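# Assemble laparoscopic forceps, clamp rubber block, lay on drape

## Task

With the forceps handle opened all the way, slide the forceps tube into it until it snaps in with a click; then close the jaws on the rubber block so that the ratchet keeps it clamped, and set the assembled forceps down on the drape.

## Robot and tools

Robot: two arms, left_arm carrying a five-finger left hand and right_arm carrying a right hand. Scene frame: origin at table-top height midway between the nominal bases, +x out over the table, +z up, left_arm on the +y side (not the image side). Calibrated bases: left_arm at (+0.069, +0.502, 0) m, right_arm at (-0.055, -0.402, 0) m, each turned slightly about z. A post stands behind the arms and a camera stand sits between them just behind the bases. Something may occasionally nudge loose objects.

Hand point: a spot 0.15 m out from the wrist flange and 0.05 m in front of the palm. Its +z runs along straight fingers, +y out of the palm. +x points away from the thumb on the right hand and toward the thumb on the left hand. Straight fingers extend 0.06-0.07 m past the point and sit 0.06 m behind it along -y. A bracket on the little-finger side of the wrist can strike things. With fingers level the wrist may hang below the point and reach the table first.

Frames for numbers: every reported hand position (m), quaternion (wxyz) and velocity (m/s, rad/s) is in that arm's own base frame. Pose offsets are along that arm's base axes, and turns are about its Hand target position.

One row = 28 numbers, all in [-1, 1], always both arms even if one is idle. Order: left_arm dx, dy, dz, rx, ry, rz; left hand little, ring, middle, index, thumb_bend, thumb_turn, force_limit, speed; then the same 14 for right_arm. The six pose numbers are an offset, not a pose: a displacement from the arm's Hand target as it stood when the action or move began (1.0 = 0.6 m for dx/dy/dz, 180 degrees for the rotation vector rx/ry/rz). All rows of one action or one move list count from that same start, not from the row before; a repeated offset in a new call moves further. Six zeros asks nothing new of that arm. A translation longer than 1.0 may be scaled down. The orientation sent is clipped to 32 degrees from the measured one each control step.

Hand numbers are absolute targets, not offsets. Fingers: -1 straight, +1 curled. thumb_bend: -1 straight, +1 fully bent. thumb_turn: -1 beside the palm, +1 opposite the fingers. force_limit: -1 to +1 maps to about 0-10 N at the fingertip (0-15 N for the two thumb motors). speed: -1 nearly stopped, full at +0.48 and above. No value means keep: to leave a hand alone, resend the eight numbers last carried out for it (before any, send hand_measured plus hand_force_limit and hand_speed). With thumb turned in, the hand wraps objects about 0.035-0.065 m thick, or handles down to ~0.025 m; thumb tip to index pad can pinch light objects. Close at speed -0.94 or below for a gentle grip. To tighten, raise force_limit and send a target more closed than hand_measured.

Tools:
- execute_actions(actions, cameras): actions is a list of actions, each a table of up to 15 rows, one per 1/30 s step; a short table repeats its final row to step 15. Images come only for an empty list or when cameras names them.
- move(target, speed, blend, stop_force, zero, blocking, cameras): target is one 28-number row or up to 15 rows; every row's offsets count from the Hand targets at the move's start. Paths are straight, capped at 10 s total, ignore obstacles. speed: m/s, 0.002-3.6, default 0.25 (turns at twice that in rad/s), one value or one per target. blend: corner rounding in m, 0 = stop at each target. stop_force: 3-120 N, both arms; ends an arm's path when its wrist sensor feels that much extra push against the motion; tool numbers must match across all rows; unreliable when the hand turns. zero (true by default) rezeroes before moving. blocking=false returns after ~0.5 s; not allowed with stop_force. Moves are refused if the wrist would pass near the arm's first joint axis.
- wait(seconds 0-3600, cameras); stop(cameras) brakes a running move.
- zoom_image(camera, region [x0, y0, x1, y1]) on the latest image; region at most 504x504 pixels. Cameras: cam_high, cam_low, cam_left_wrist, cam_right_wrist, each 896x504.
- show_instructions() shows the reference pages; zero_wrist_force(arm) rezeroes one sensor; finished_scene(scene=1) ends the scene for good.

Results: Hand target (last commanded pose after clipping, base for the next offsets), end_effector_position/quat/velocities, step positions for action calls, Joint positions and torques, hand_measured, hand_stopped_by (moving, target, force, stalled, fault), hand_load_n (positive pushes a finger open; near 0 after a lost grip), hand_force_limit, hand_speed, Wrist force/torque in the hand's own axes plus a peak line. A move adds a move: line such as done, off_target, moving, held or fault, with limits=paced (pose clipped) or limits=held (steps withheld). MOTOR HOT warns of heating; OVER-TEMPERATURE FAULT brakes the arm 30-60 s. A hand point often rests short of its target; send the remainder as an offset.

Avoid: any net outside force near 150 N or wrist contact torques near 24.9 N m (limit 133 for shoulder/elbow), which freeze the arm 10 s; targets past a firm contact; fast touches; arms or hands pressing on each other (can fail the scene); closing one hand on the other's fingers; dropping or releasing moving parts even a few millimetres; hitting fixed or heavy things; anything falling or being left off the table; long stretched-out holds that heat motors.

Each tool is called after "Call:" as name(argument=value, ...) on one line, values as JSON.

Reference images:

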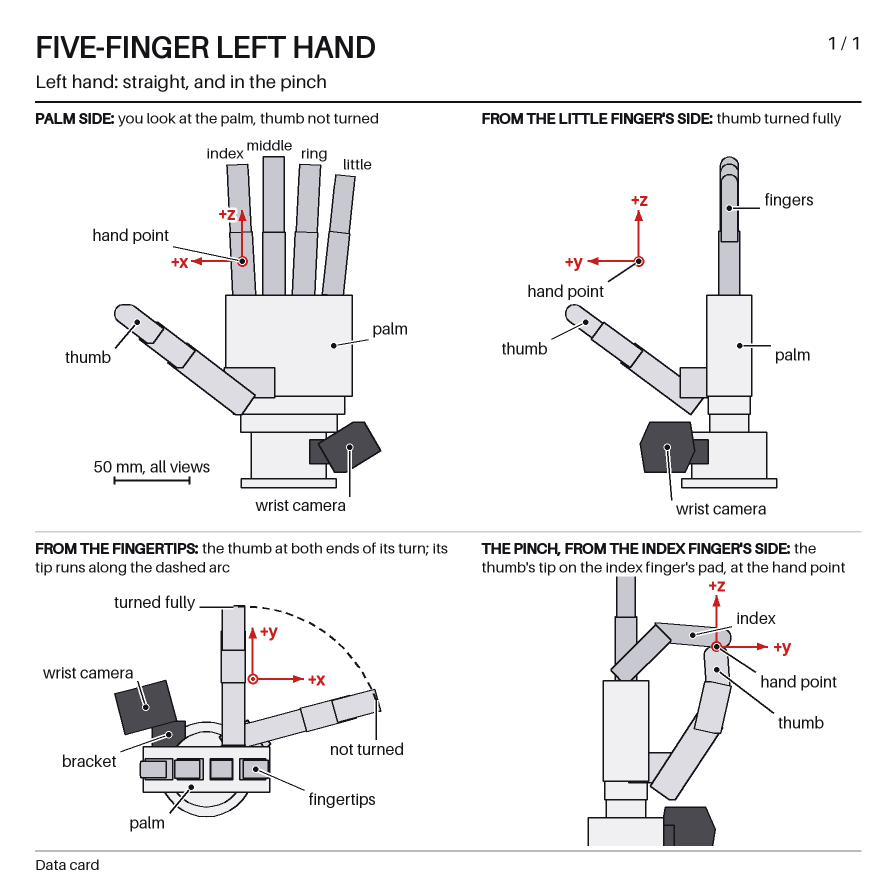

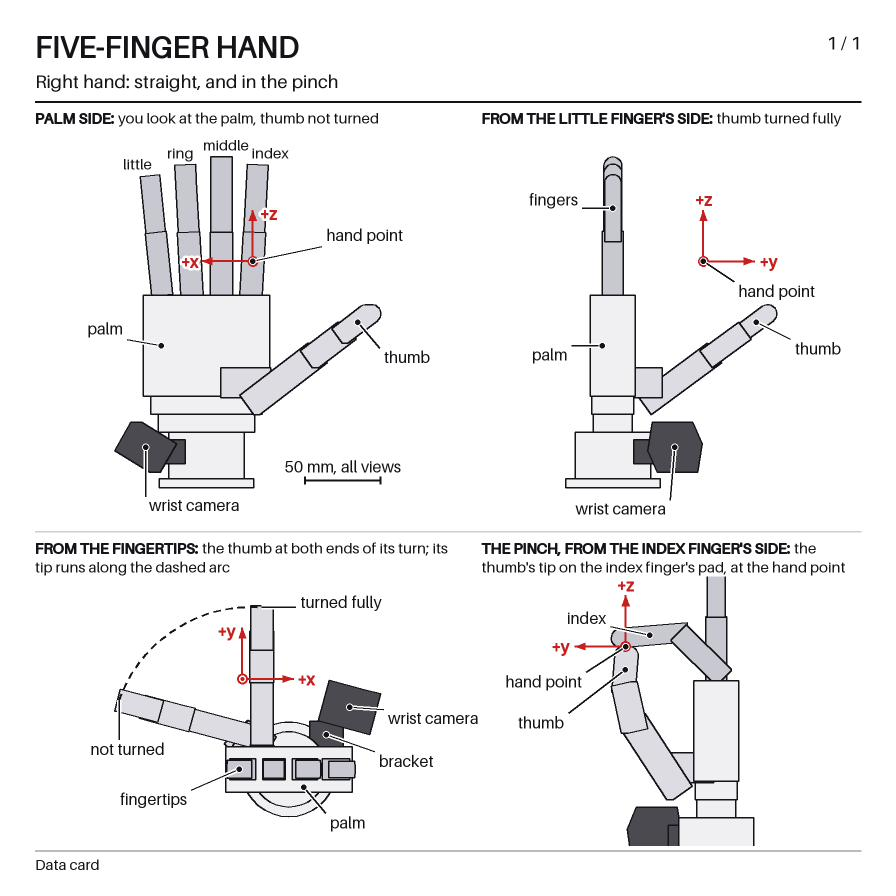

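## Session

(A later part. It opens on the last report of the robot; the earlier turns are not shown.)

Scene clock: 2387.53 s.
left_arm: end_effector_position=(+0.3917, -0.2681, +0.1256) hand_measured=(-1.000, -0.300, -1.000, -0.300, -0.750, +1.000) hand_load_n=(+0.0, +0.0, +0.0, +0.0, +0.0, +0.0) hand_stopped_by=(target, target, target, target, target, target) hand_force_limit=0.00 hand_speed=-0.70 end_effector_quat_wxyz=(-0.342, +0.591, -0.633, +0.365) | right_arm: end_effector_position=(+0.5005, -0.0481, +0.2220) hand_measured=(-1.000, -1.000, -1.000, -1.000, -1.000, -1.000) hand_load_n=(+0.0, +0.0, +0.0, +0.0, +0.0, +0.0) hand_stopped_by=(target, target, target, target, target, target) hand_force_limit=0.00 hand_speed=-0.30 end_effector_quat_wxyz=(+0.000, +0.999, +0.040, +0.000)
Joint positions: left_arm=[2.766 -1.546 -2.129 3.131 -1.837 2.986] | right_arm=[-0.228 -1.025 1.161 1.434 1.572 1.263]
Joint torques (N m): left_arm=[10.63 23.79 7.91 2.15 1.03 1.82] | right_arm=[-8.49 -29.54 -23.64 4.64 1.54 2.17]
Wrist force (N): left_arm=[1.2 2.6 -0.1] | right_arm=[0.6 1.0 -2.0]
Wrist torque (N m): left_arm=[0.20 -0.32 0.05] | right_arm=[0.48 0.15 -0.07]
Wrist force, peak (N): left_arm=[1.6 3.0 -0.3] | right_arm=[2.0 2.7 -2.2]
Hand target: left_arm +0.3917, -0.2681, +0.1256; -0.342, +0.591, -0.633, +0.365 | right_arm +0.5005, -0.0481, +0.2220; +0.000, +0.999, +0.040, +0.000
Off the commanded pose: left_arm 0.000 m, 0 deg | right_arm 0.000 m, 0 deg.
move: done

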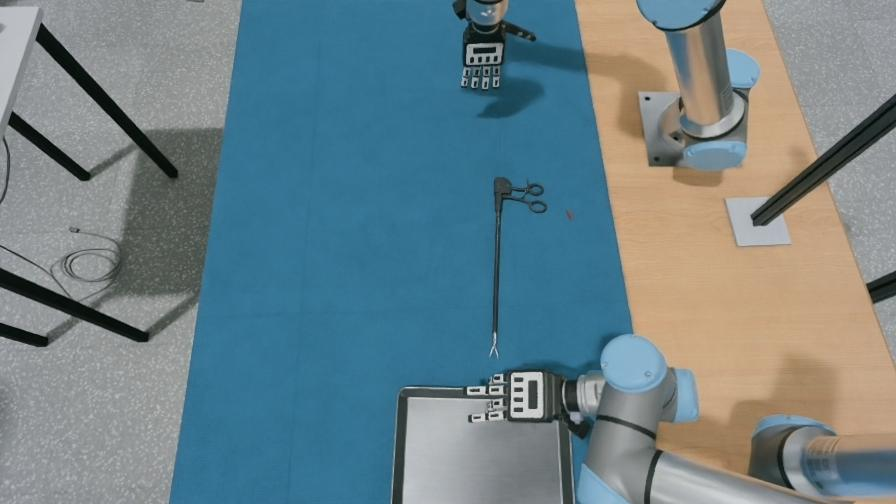

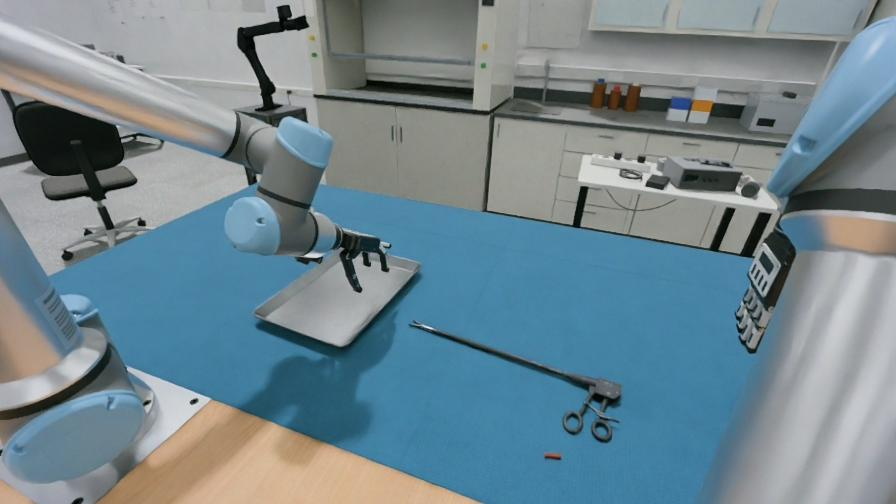

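Call:
move(target=[-0.2988,-0.6745,0,0,0,0.14,-1,-1,-1,0.0,-0.6,0.74,0.0,-0.3,0,0,0,0,0,0,-1,-1,-1,-1,-1,-1,0.0,-0.3], speed=0.3, cameras=["all"])

Scene clock: 2400.53 s.
left_arm: end_effector_position=(+0.2531, -0.5700, +0.1237) hand_measured=(-1.000, -1.000, -1.000, +0.000, -0.600, +0.740) hand_load_n=(+0.0, +0.0, -0.5, +0.0, +0.0, +0.0) hand_stopped_by=(target, target, target, target, target, target) hand_force_limit=0.00 hand_speed=-0.30 end_effector_quat_wxyz=(-0.381, +0.666, -0.545, +0.339) | right_arm: end_effector_position=(+0.5005, -0.0481, +0.2220) hand_measured=(-1.000, -1.000, -1.000, -1.000, -1.000, -1.000) hand_load_n=(+0.0, +0.0, +0.0, +0.0, +0.0, +0.0) hand_stopped_by=(target, target, target, target, target, target) hand_force_limit=0.00 hand_speed=-0.30 end_effector_quat_wxyz=(+0.000, +0.999, +0.040, +0.000)
Joint positions: left_arm=[1.911 -2.31 -1.223 2.282 -2.611 1.896] | right_arm=[-0.228 -1.025 1.161 1.434 1.572 1.263]
Joint torques (N m): left_arm=[10.73 54.76 7.94 0.18 0.36 1.89] | right_arm=[-7.7 -29.24 -23.1 4.69 1.58 2.18]
Wrist force (N): left_arm=[1.1 2.3 -0.1] | right_arm=[0.8 1.0 -2.2]
Wrist torque (N m): left_arm=[0.11 -0.30 0.05] | right_arm=[0.49 0.13 -0.07]
Wrist force, peak (N): left_arm=[4.5 8.3 -4.3] | right_arm=[0.6 1.1 -2.6]
Hand target: left_arm +0.2531, -0.5699, +0.1237; -0.381, +0.666, -0.545, +0.339 (not the last commanded pose) | right_arm +0.5005, -0.0481, +0.2220; +0.000, +0.999, +0.040, +0.000
Off the commanded pose: left_arm 0.111 m, 11 deg | right_arm 0.000 m, 0 deg.
led back after a hold (left arm): the arm was led back toward your command in small steps, so it may still be short of it.
move: held (left_arm; a check stopped the path); limits=held
pose unreachable (left arm): on one or more control steps of this call, first in action 0 (counted from 0), this arm could not follow its commanded pose, so it was not sent that pose on those steps. It may still have moved: this result reports where it is.
cause: moving toward the commanded pose would bring a part of the arm too close to another arm (a part of this arm just beyond joint 4 (wrist 1) and a part of the right arm just beyond its joint 2 (shoulder lift), 47 mm apart when this arm was first held).

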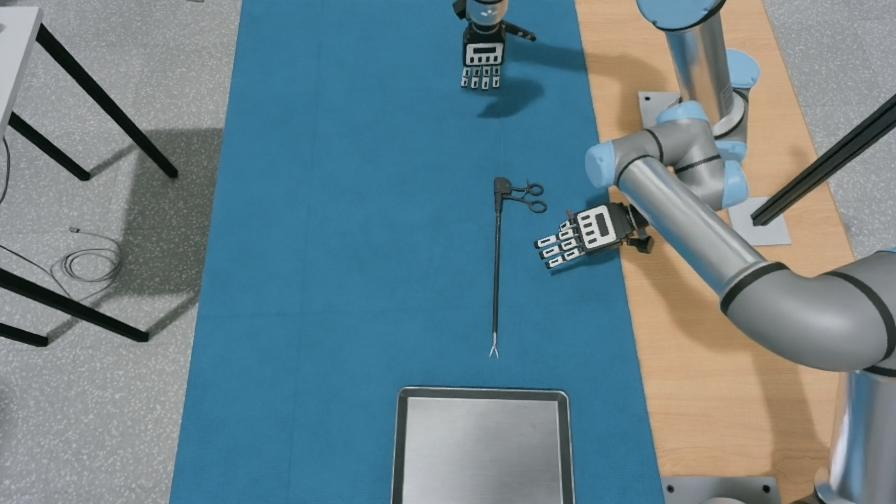

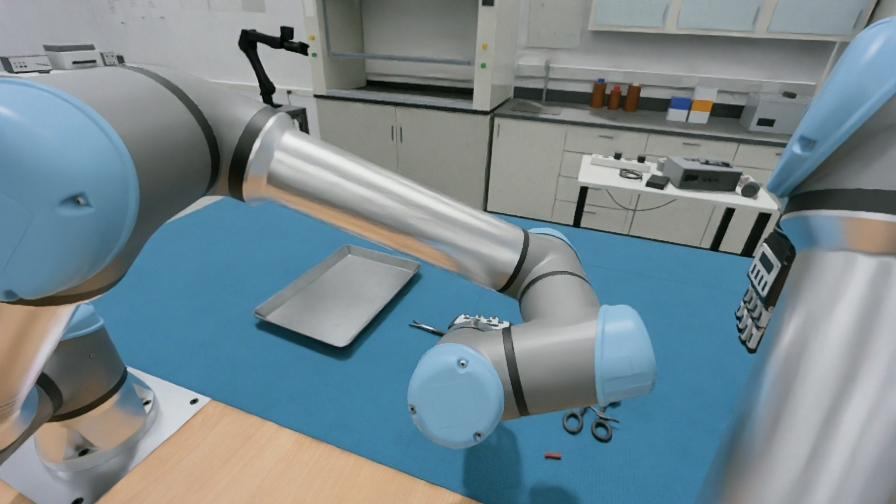

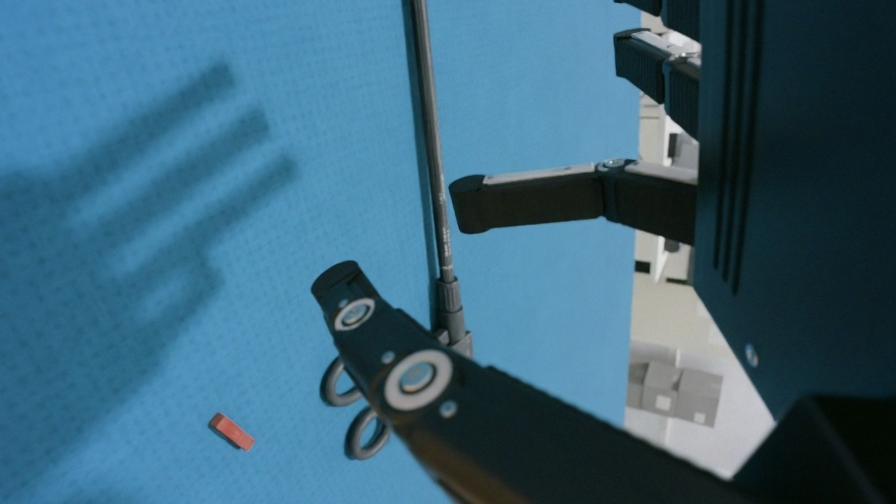

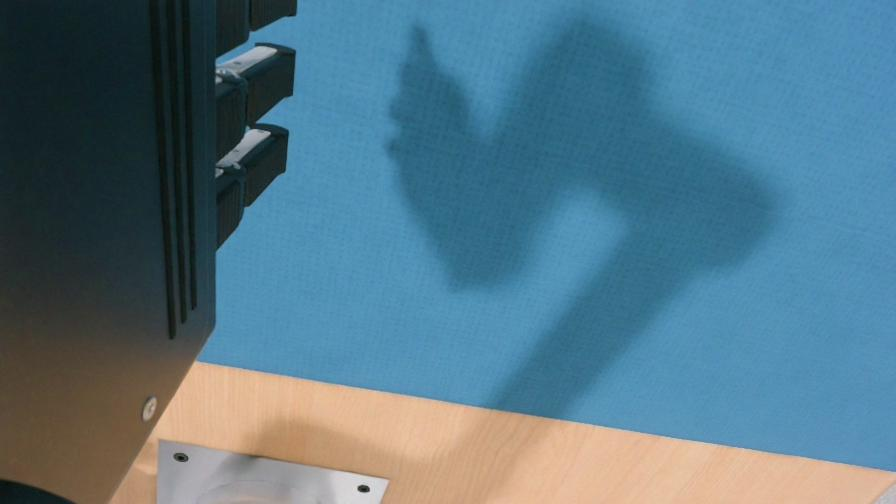

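Call:
move(target=[[0,0,0,0,0,-0.147,-1,-1,-1,0.0,-0.6,0.74,0.0,-0.3,0,0,0,0,0,0,-1,-1,-1,-1,-1,-1,0.0,-0.3],[-0.0667,-0.1615,-0.04,0,0,-0.147,-1,-1,-1,0.0,-0.6,0.74,0.0,-0.3,0,0,0,0,0,0,-1,-1,-1,-1,-1,-1,0.0,-0.3]], speed=0.25, blend=0.01, cameras=["all"])

Scene clock: 2490.70 s.
left_arm: end_effector_position=(+0.2131, -0.6668, +0.0997) hand_measured=(-1.000, -1.000, -1.000, +0.000, -0.600, +0.740) hand_load_n=(+0.0, +0.0, +0.0, +0.0, +0.0, +0.0) hand_stopped_by=(target, target, target, target, target, target) hand_force_limit=0.00 hand_speed=-0.30 end_effector_quat_wxyz=(+0.293, -0.523, +0.683, -0.417) | right_arm: end_effector_position=(+0.5005, -0.0481, +0.2220) hand_measured=(-1.000, -1.000, -1.000, -1.000, -1.000, -1.000) hand_load_n=(+0.0, +0.0, +0.0, +0.0, +0.0, +0.0) hand_stopped_by=(target, target, target, target, target, target) hand_force_limit=0.00 hand_speed=-0.30 end_effector_quat_wxyz=(+0.000, +0.999, +0.040, +0.000)
Joint positions: left_arm=[1.873 -2.257 -1.27 2.762 -2.375 2.495] | right_arm=[-0.228 -1.025 1.161 1.434 1.572 1.263]
Joint torques (N m): left_arm=[-10.75 38.5 29.16 -3.03 -2.35 -1.65] | right_arm=[-6.5 -29.13 -23.12 4.64 1.55 2.12]
Wrist force (N): left_arm=[1.0 2.3 -0.2] | right_arm=[0.8 1.0 -2.3]
Wrist torque (N m): left_arm=[0.12 -0.30 0.18] | right_arm=[0.50 0.13 -0.06]
Wrist force, peak (N): left_arm=[2.4 3.1 -0.2] | right_arm=[0.7 1.2 -2.5]
Hand target: left_arm +0.2131, -0.6668, +0.0997; +0.293, -0.523, +0.683, -0.417 | right_arm +0.5005, -0.0481, +0.2220; +0.000, +0.999, +0.040, +0.000
Off the commanded pose: left_arm 0.000 m, 0 deg | right_arm 0.000 m, 0 deg.
move: done

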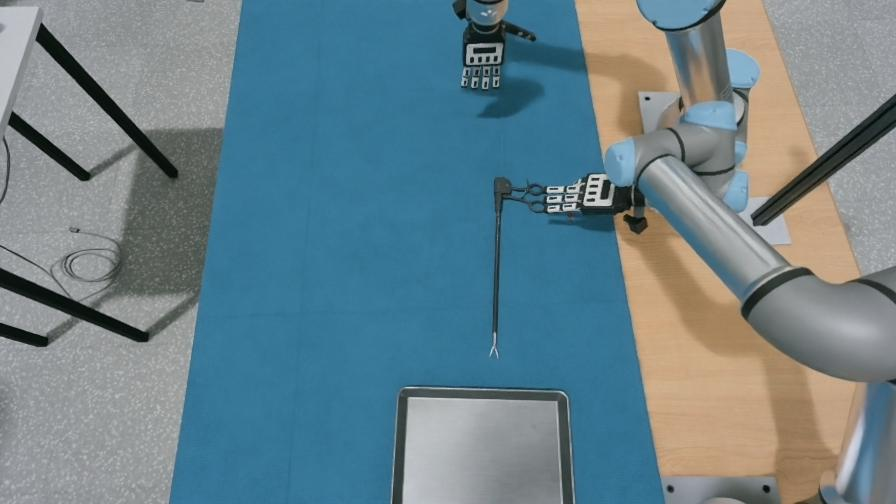

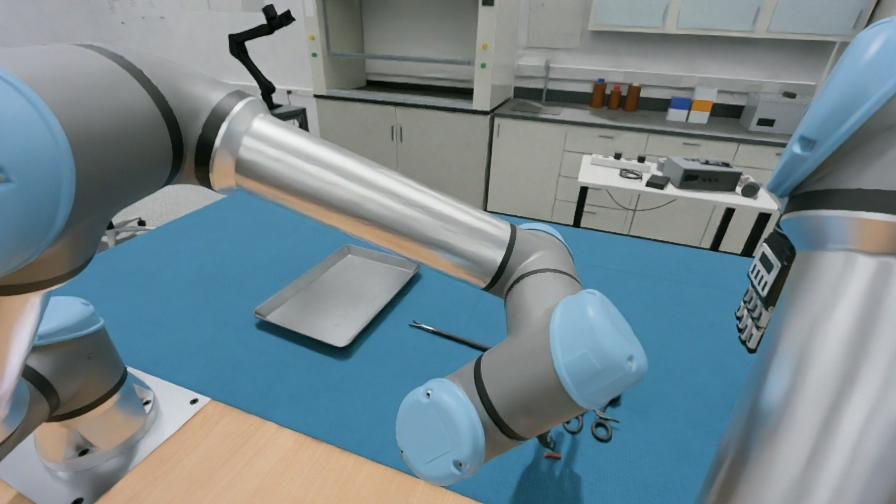

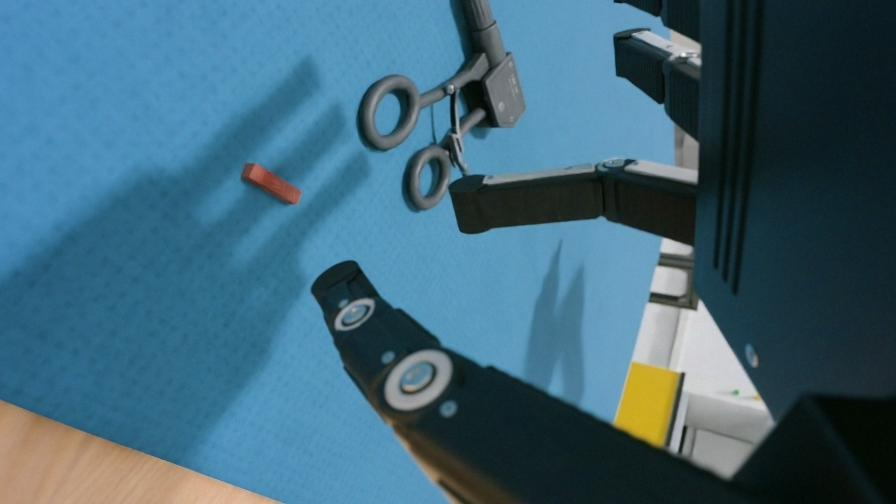

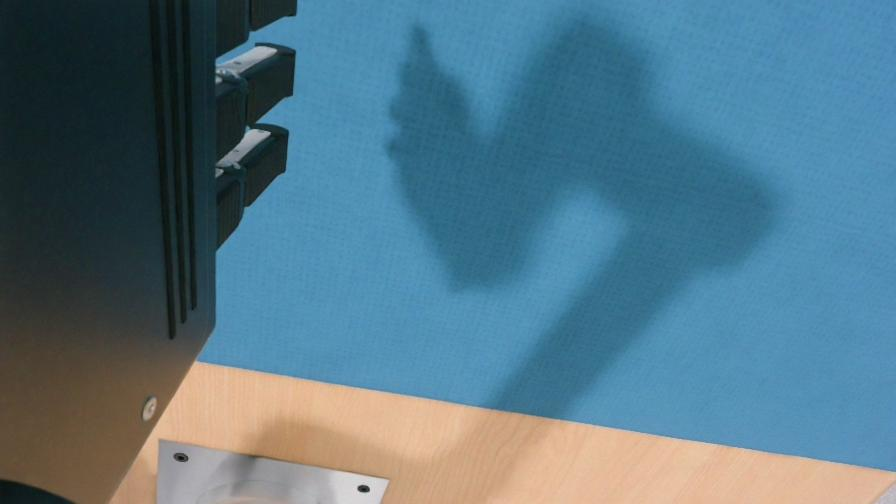

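Call:
zoom_image(camera="cam_left_wrist", region=[220, 140, 380, 320])

Call:
zoom_image(camera="cam_high", region=[530, 170, 620, 240])

Call:
zoom_image(camera="cam_low", region=[500, 400, 640, 490])

Scaled by 2.800 from the camera's image (finer frame: 1280x720).

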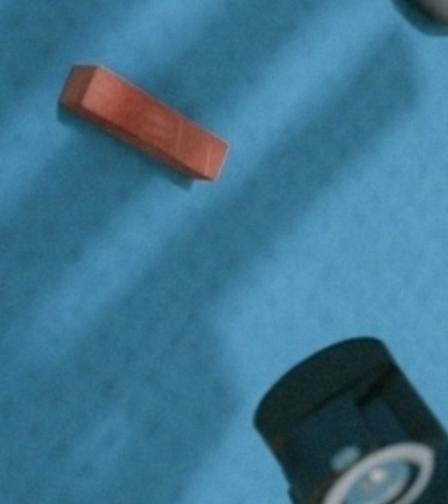

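Scaled by 5.600 from the camera's image (finer frame: 1280x720).

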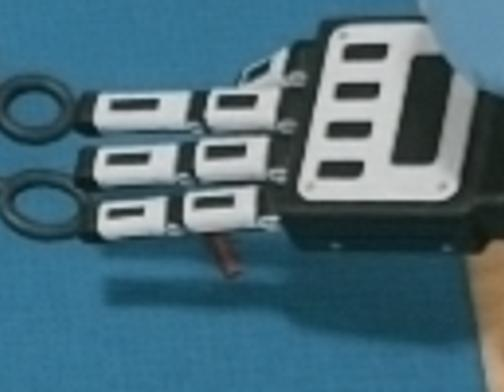

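Scaled by 3.600 from the camera's image (finer frame: 1280x720).

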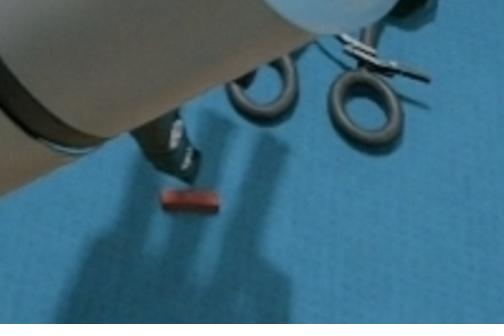

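Call:
move(target=[[0.0417,-0.007,-0.045,0,0,0,-1,-1,-1,0.0,-0.6,0.74,0.0,-0.3,0,0,0,0,0,0,-1,-1,-1,-1,-1,-1,0.0,-0.3],[0.0417,-0.007,-0.092,0,0,0,-1,-1,-1,0.0,-0.6,0.74,0.0,-0.3,0,0,0,0,0,0,-1,-1,-1,-1,-1,-1,0.0,-0.3]], speed=0.1, blend=0.01, cameras=["all"])

Call:
zoom_image(camera="cam_left_wrist", region=[250, 60, 550, 360])

Call:
zoom_image(camera="cam_low", region=[500, 400, 640, 490])

Scene clock: 2531.27 s.
left_arm: end_effector_position=(+0.2381, -0.6710, +0.0446) hand_measured=(-1.000, -1.000, -1.000, +0.000, -0.600, +0.740) hand_load_n=(+0.0, +0.0, +0.0, +0.0, +0.0, +0.0) hand_stopped_by=(target, target, target, target, target, target) hand_force_limit=0.00 hand_speed=-0.30 end_effector_quat_wxyz=(+0.293, -0.523, +0.683, -0.417) | right_arm: end_effector_position=(+0.5005, -0.0481, +0.2220) hand_measured=(-1.000, -1.000, -1.000, -1.000, -1.000, -1.000) hand_load_n=(+0.0, +0.0, +0.0, +0.0, +0.0, -0.5) hand_stopped_by=(target, target, target, target, target, target) hand_force_limit=0.00 hand_speed=-0.30 end_effector_quat_wxyz=(+0.000, +0.999, +0.040, +0.000)
Joint positions: left_arm=[1.913 -2.323 -1.303 2.888 -2.346 2.533] | right_arm=[-0.228 -1.025 1.161 1.434 1.572 1.263]
Joint torques (N m): left_arm=[9.5 39.89 7.47 1.17 0.59 2.03] | right_arm=[-5.85 -29.3 -22.8 4.74 1.55 2.1]
Wrist force (N): left_arm=[0.7 2.3 -0.3] | right_arm=[0.5 0.9 -2.4]
Wrist torque (N m): left_arm=[0.12 -0.27 0.04] | right_arm=[0.48 0.18 -0.09]
Wrist force, peak (N): left_arm=[1.3 2.9 0.1] | right_arm=[1.0 0.9 -2.6]
Hand target: left_arm +0.2381, -0.6710, +0.0445; +0.293, -0.523, +0.683, -0.417 | right_arm +0.5005, -0.0481, +0.2220; +0.000, +0.999, +0.040, +0.000
Off the commanded pose: left_arm 0.000 m, 0 deg | right_arm 0.000 m, 0 deg.
move: done

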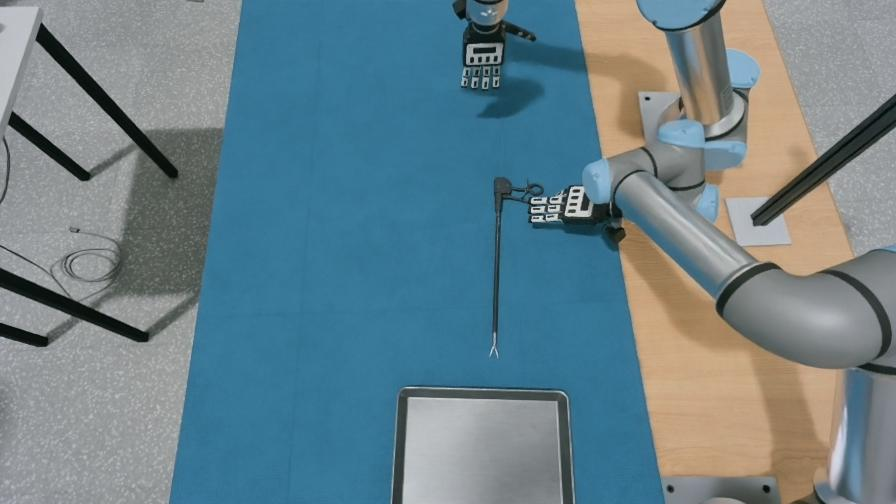

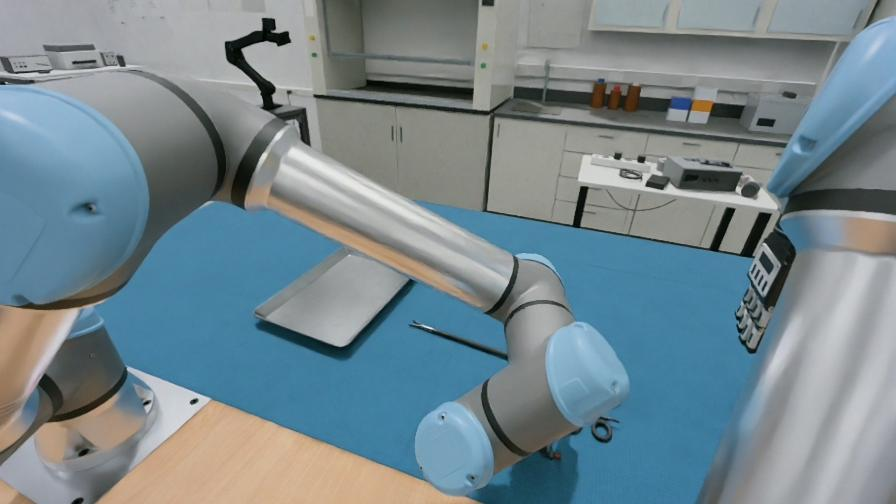

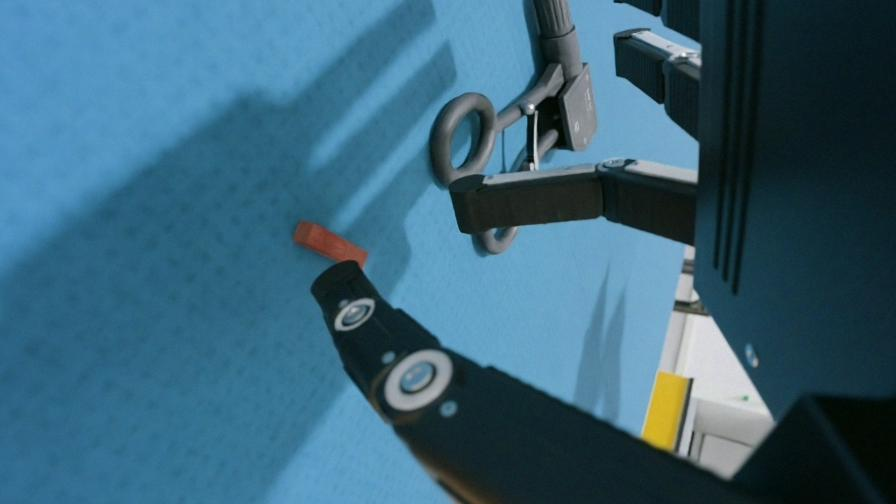

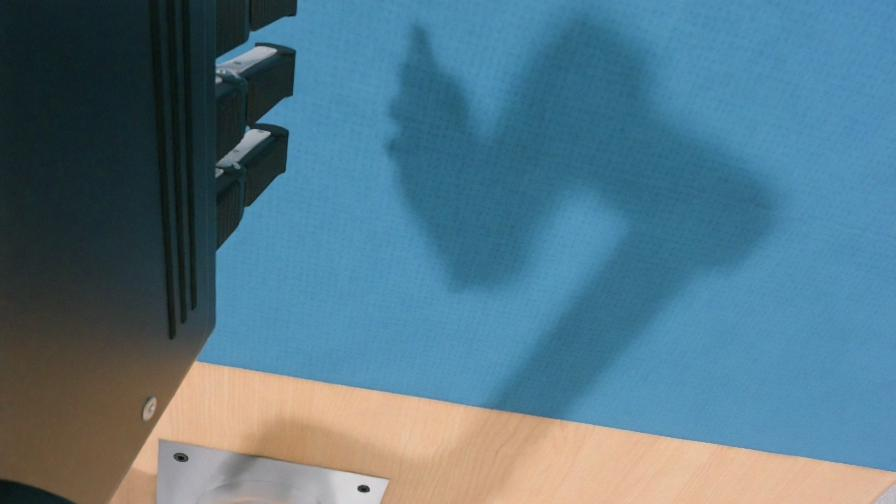

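Scaled by 1.680 from the camera's image (finer frame: 1280x720).

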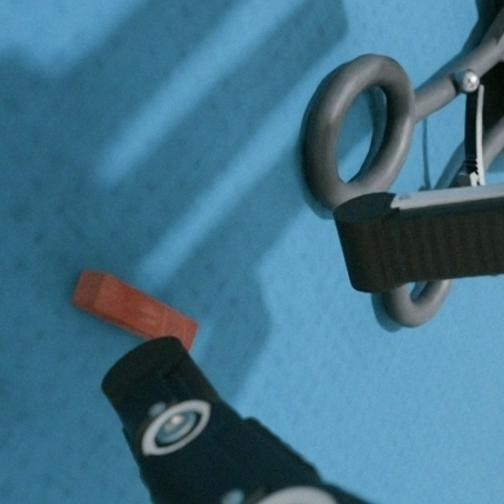

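Scaled by 3.600 from the camera's image (finer frame: 1280x720).

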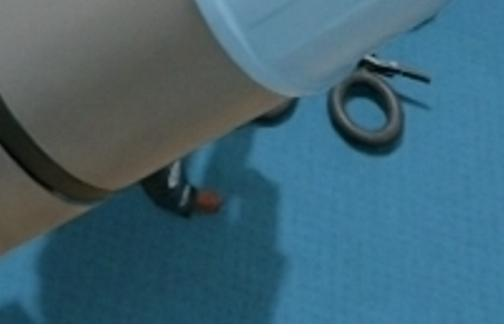

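Call:
move(target=[0,0,-0.0383,0,0,0,-1,-1,-1,0.0,-0.6,0.74,0.0,-0.3,0,0,0,0,0,0,-1,-1,-1,-1,-1,-1,0.0,-0.3], speed=0.03, stop_force=4, cameras=["cam_low", "cam_left_wrist"])

Call:
zoom_image(camera="cam_left_wrist", region=[250, 60, 550, 360])

Scene clock: 2550.67 s.
left_arm: end_effector_position=(+0.2381, -0.6710, +0.0238) hand_measured=(-1.000, -1.000, -1.000, +0.000, -0.600, +0.740) hand_load_n=(+0.0, +0.0, +0.0, +0.0, +0.0, +0.0) hand_stopped_by=(target, target, target, target, target, target) hand_force_limit=0.00 hand_speed=-0.30 end_effector_quat_wxyz=(+0.293, -0.523, +0.683, -0.417) | right_arm: end_effector_position=(+0.5005, -0.0481, +0.2220) hand_measured=(-1.000, -1.000, -1.000, -1.000, -1.000, -1.000) hand_load_n=(+0.0, +0.0, +0.0, +0.0, +0.0, +0.0) hand_stopped_by=(target, target, target, target, target, target) hand_force_limit=0.00 hand_speed=-0.30 end_effector_quat_wxyz=(+0.000, +0.999, +0.040, +0.000)
Joint positions: left_arm=[1.913 -2.347 -1.318 2.927 -2.346 2.533] | right_arm=[-0.228 -1.025 1.161 1.434 1.572 1.263]
Joint torques (N m): left_arm=[10.18 52.5 27.08 -2.77 -0.16 -0.9] | right_arm=[-3.95 -29.22 -23.31 4.72 1.43 1.97]
Wrist force (N): left_arm=[1.1 -0.5 -3.7] | right_arm=[0.6 1.3 -2.0]
Wrist torque (N m): left_arm=[-0.04 -0.35 0.08] | right_arm=[0.53 0.15 -0.07]
Wrist force, peak (N): left_arm=[1.3 -6.1 -9.6] | right_arm=[0.8 1.2 -2.5]
Hand target: left_arm +0.2381, -0.6710, +0.0238; +0.293, -0.523, +0.683, -0.417 (not the last commanded pose) | right_arm +0.5005, -0.0481, +0.2220; +0.000, +0.999, +0.040, +0.000
Off the commanded pose: left_arm 0.002 m, 0 deg | right_arm 0.000 m, 0 deg.
move: contact (left_arm)

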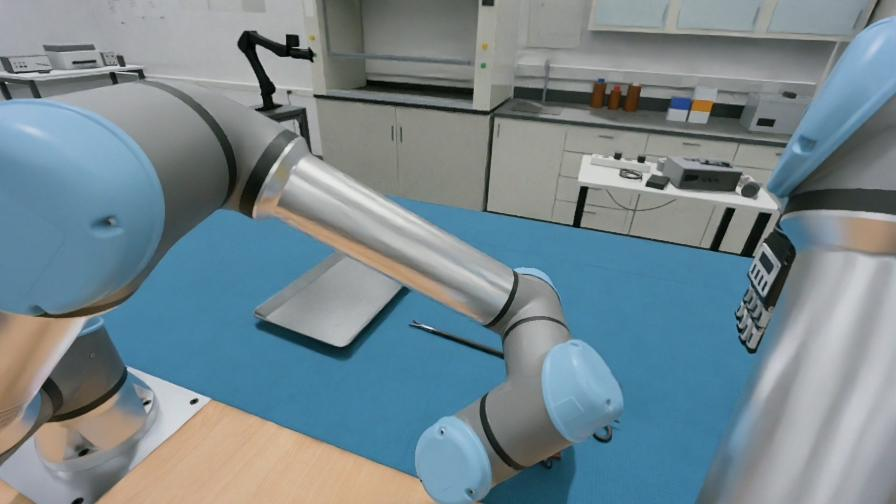

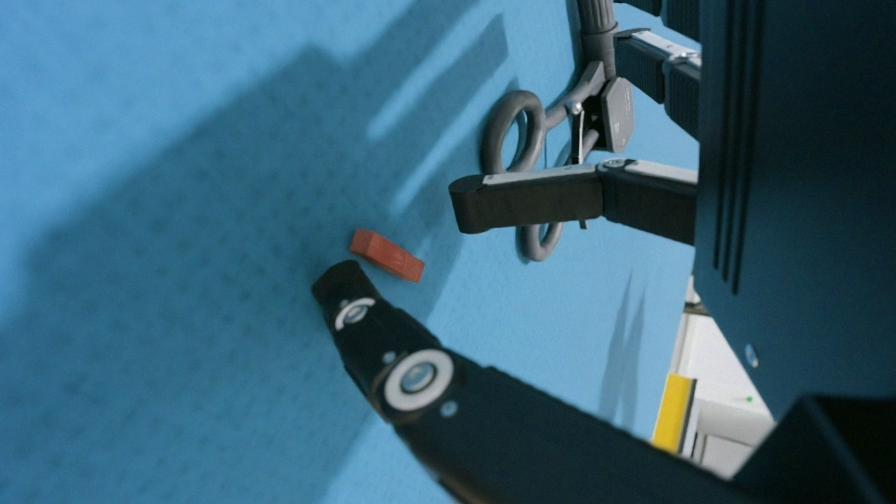

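Scaled by 1.680 from the camera's image (finer frame: 1280x720).

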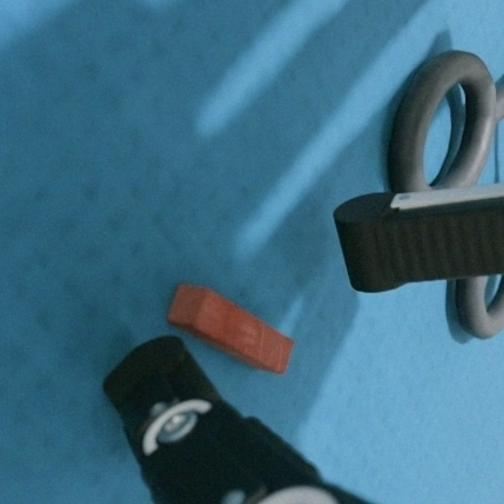

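Call:
move(target=[-0.0042,0.0043,0.0035,0,0,0,-1,-1,-1,0.1,-0.5,0.74,-0.4,-0.8,0,0,0,0,0,0,-1,-1,-1,-1,-1,-1,0.0,-0.3], speed=0.03)

Call:
move(target=[0,0,-0.0117,0,0,0,-1,-1,-1,0.1,-0.5,0.74,-0.4,-0.8,0,0,0,0,0,0,-1,-1,-1,-1,-1,-1,0.0,-0.3], speed=0.01, stop_force=3, cameras=["cam_low", "cam_left_wrist"])

Call:
zoom_image(camera="cam_left_wrist", region=[250, 110, 550, 410])

Scene clock: 2563.07 s.
left_arm: end_effector_position=(+0.2356, -0.6684, +0.0259) hand_measured=(-1.000, -1.000, -1.000, +0.100, -0.500, +0.740) hand_load_n=(+0.0, +0.0, +0.0, +0.0, +0.0, +0.0) hand_stopped_by=(target, target, target, target, target, target) hand_force_limit=-0.40 hand_speed=-0.80 end_effector_quat_wxyz=(+0.293, -0.523, +0.683, -0.417) | right_arm: end_effector_position=(+0.5005, -0.0481, +0.2220) hand_measured=(-1.000, -1.000, -1.000, -1.000, -1.000, -1.000) hand_load_n=(+0.0, +0.0, +0.0, +0.0, +0.0, +0.0) hand_stopped_by=(target, target, target, target, target, target) hand_force_limit=0.00 hand_speed=-0.30 end_effector_quat_wxyz=(+0.000, +0.999, +0.040, +0.000)
Joint positions: left_arm=[1.91 -2.339 -1.328 2.927 -2.348 2.531] | right_arm=[-0.228 -1.025 1.161 1.434 1.572 1.263]
Joint torques (N m): left_arm=[-8.7 54.39 5.93 -2.78 -2.23 -1.58] | right_arm=[-2.87 -29.31 -22.72 4.65 1.49 1.92]
Wrist force (N): left_arm=[0.8 2.2 -0.1] | right_arm=[0.6 1.2 -2.1]
Wrist torque (N m): left_arm=[0.10 -0.26 0.18] | right_arm=[0.51 0.15 -0.07]
Wrist force, peak (N): left_arm=[1.2 -0.5 -3.8] | right_arm=[0.8 1.0 -2.5]
Hand target: left_arm +0.2356, -0.6684, +0.0259; +0.293, -0.523, +0.683, -0.417 | right_arm +0.5005, -0.0481, +0.2220; +0.000, +0.999, +0.040, +0.000
Off the commanded pose: left_arm 0.000 m, 0 deg | right_arm 0.000 m, 0 deg.
move: done

Scene clock: 2564.73 s.
left_arm: end_effector_position=(+0.2356, -0.6684, +0.0216) hand_measured=(-1.000, -1.000, -1.000, +0.100, -0.500, +0.740) hand_load_n=(+0.0, +0.0, +0.0, +0.0, +0.0, +0.0) hand_stopped_by=(target, target, target, target, target, target) hand_force_limit=-0.40 hand_speed=-0.80 end_effector_quat_wxyz=(+0.293, -0.523, +0.683, -0.417) | right_arm: end_effector_position=(+0.5005, -0.0481, +0.2220) hand_measured=(-1.000, -1.000, -1.000, -1.000, -1.000, -1.000) hand_load_n=(+0.0, +0.0, +0.0, +0.5, +0.0, +0.0) hand_stopped_by=(target, target, target, target, target, target) hand_force_limit=0.00 hand_speed=-0.30 end_effector_quat_wxyz=(+0.000, +0.999, +0.040, +0.000)
Joint positions: left_arm=[1.91 -2.344 -1.331 2.935 -2.348 2.531] | right_arm=[-0.228 -1.025 1.161 1.434 1.572 1.263]
Joint torques (N m): left_arm=[-4.52 53.27 26.45 -2.9 -1.53 -1.17] | right_arm=[-2.72 -29.53 -22.88 4.6 1.39 1.86]
Wrist force (N): left_arm=[1.5 0.3 -2.8] | right_arm=[0.6 1.0 -2.0]
Wrist torque (N m): left_arm=[0.01 -0.41 0.23] | right_arm=[0.48 0.14 -0.07]
Wrist force, peak (N): left_arm=[1.6 -1.3 -5.0] | right_arm=[1.0 1.4 -2.4]
Hand target: left_arm +0.2356, -0.6684, +0.0216; +0.293, -0.523, +0.683, -0.417 (not the last commanded pose) | right_arm +0.5005, -0.0481, +0.2220; +0.000, +0.999, +0.040, +0.000
Off the commanded pose: left_arm 0.003 m, 0 deg | right_arm 0.000 m, 0 deg.
move: contact (left_arm)

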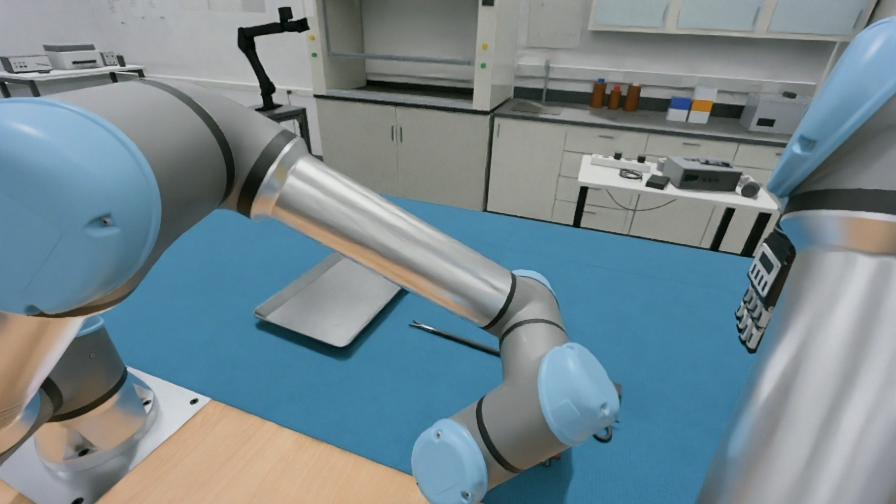

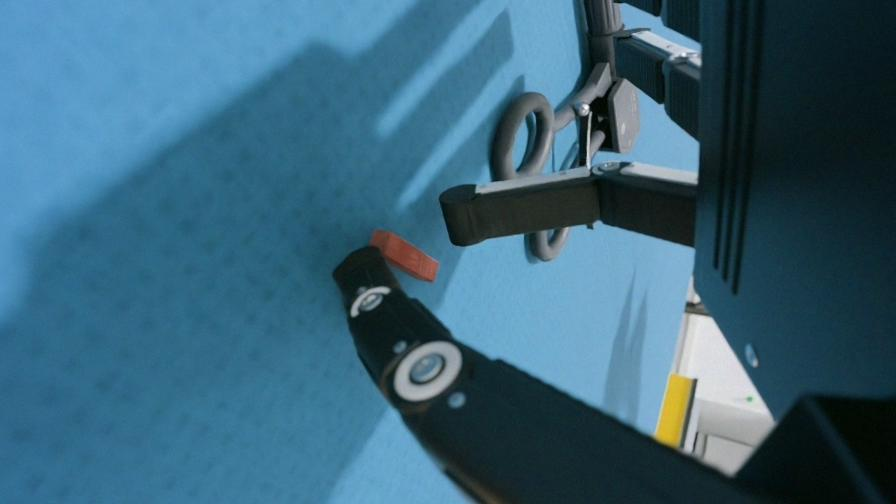

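Scaled by 1.680 from the camera's image (finer frame: 1280x720).

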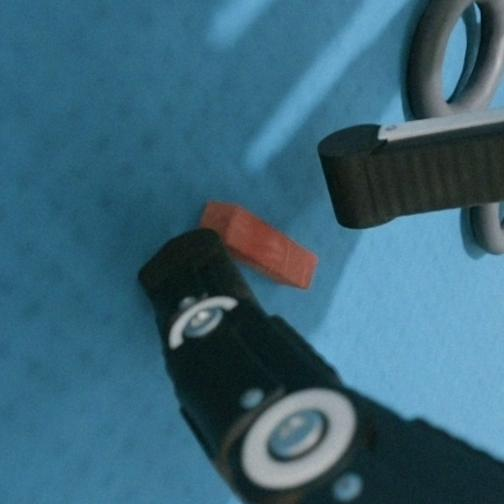

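Call:
move(target=[-0.0018,-0.0064,0.0025,0,0,0,-1,-1,-1,0.14,-0.46,0.74,-0.4,-0.8,0,0,0,0,0,0,-1,-1,-1,-1,-1,-1,0.0,-0.3], speed=0.02)

Call:
move(target=[0,0,-0.0117,0,0,0,-1,-1,-1,0.14,-0.46,0.74,-0.4,-0.8,0,0,0,0,0,0,-1,-1,-1,-1,-1,-1,0.0,-0.3], speed=0.01, stop_force=3, cameras=["cam_low", "cam_left_wrist"])

Call:
zoom_image(camera="cam_left_wrist", region=[250, 110, 550, 410])

Scene clock: 2581.07 s.
left_arm: end_effector_position=(+0.2345, -0.6723, +0.0231) hand_measured=(-1.000, -1.000, -1.000, +0.140, -0.460, +0.740) hand_load_n=(+0.0, +0.0, +0.0, +0.0, +0.0, +0.0) hand_stopped_by=(target, target, target, target, target, target) hand_force_limit=-0.40 hand_speed=-0.80 end_effector_quat_wxyz=(+0.293, -0.523, +0.683, -0.417) | right_arm: end_effector_position=(+0.5005, -0.0481, +0.2220) hand_measured=(-1.000, -1.000, -1.000, -1.000, -1.000, -1.000) hand_load_n=(+0.0, +0.0, +0.0, +0.0, +0.0, +0.0) hand_stopped_by=(target, target, target, target, target, target) hand_force_limit=0.00 hand_speed=-0.30 end_effector_quat_wxyz=(+0.000, +0.999, +0.040, +0.000)
Joint positions: left_arm=[1.906 -2.351 -1.314 2.922 -2.351 2.527] | right_arm=[-0.228 -1.025 1.161 1.434 1.572 1.263]
Joint torques (N m): left_arm=[-9.97 41.66 27.67 -3.23 -2.25 -1.76] | right_arm=[-1.17 -29.53 -22.58 4.59 1.38 1.84]
Wrist force (N): left_arm=[0.8 2.5 -0.2] | right_arm=[0.9 0.9 -2.3]
Wrist torque (N m): left_arm=[0.15 -0.26 0.16] | right_arm=[0.49 0.11 -0.06]
Wrist force, peak (N): left_arm=[1.2 0.3 -3.1] | right_arm=[0.9 1.2 -2.5]
Hand target: left_arm +0.2345, -0.6723, +0.0231; +0.293, -0.523, +0.683, -0.417 | right_arm +0.5005, -0.0481, +0.2220; +0.000, +0.999, +0.040, +0.000
Off the commanded pose: left_arm 0.000 m, 0 deg | right_arm 0.000 m, 0 deg.
move: done

Scene clock: 2582.50 s.
left_arm: end_effector_position=(+0.2345, -0.6723, +0.0204) hand_measured=(-1.000, -1.000, -1.000, +0.140, -0.460, +0.740) hand_load_n=(+0.0, +0.0, +0.0, +0.0, +0.0, +0.0) hand_stopped_by=(target, target, target, target, target, target) hand_force_limit=-0.40 hand_speed=-0.80 end_effector_quat_wxyz=(+0.293, -0.523, +0.683, -0.417) | right_arm: end_effector_position=(+0.5005, -0.0481, +0.2220) hand_measured=(-1.000, -1.000, -1.000, -1.000, -1.000, -1.000) hand_load_n=(+0.0, +0.0, +0.0, +0.0, +0.0, +0.0) hand_stopped_by=(target, target, target, target, target, target) hand_force_limit=0.00 hand_speed=-0.30 end_effector_quat_wxyz=(+0.000, +0.999, +0.040, +0.000)
Joint positions: left_arm=[1.906 -2.354 -1.316 2.927 -2.351 2.527] | right_arm=[-0.228 -1.025 1.161 1.434 1.572 1.263]
Joint torques (N m): left_arm=[-4.37 53.62 28.03 -3.05 -1.5 -1.18] | right_arm=[-0.66 -29.57 -22.85 4.57 1.48 1.86]
Wrist force (N): left_arm=[1.6 0.3 -3.2] | right_arm=[0.6 1.2 -2.1]
Wrist torque (N m): left_arm=[0.04 -0.41 0.22] | right_arm=[0.51 0.15 -0.06]
Wrist force, peak (N): left_arm=[1.5 -1.0 -5.5] | right_arm=[0.7 1.1 -2.4]
Hand target: left_arm +0.2345, -0.6723, +0.0204; +0.293, -0.523, +0.683, -0.417 (not the last commanded pose) | right_arm +0.5005, -0.0481, +0.2220; +0.000, +0.999, +0.040, +0.000
Off the commanded pose: left_arm 0.004 m, 0 deg | right_arm 0.000 m, 0 deg.
move: contact (left_arm)

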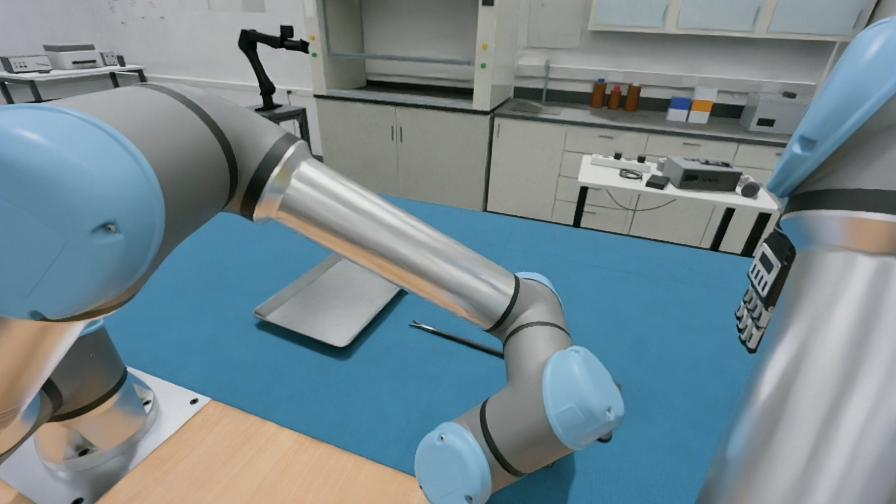

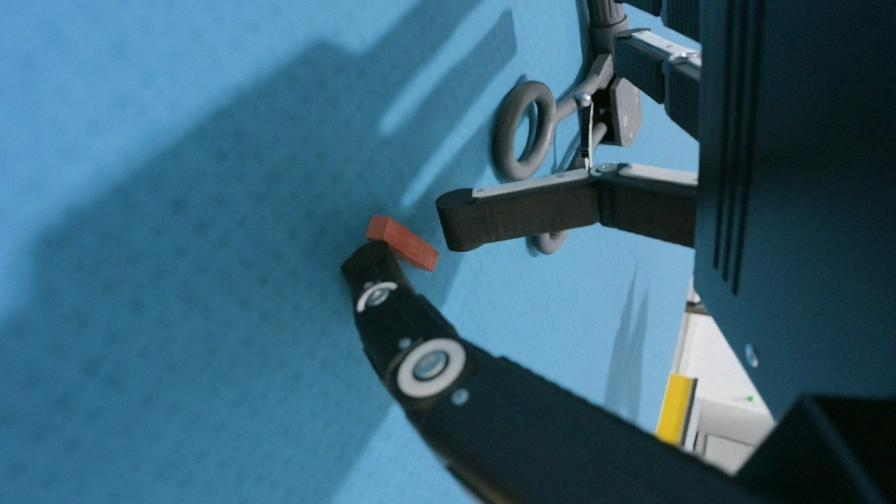

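Scaled by 1.680 from the camera's image (finer frame: 1280x720).

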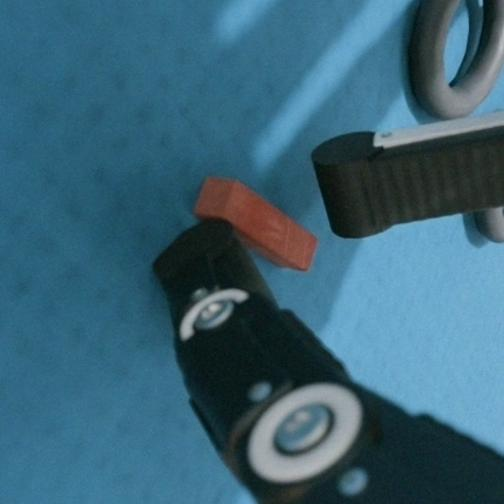

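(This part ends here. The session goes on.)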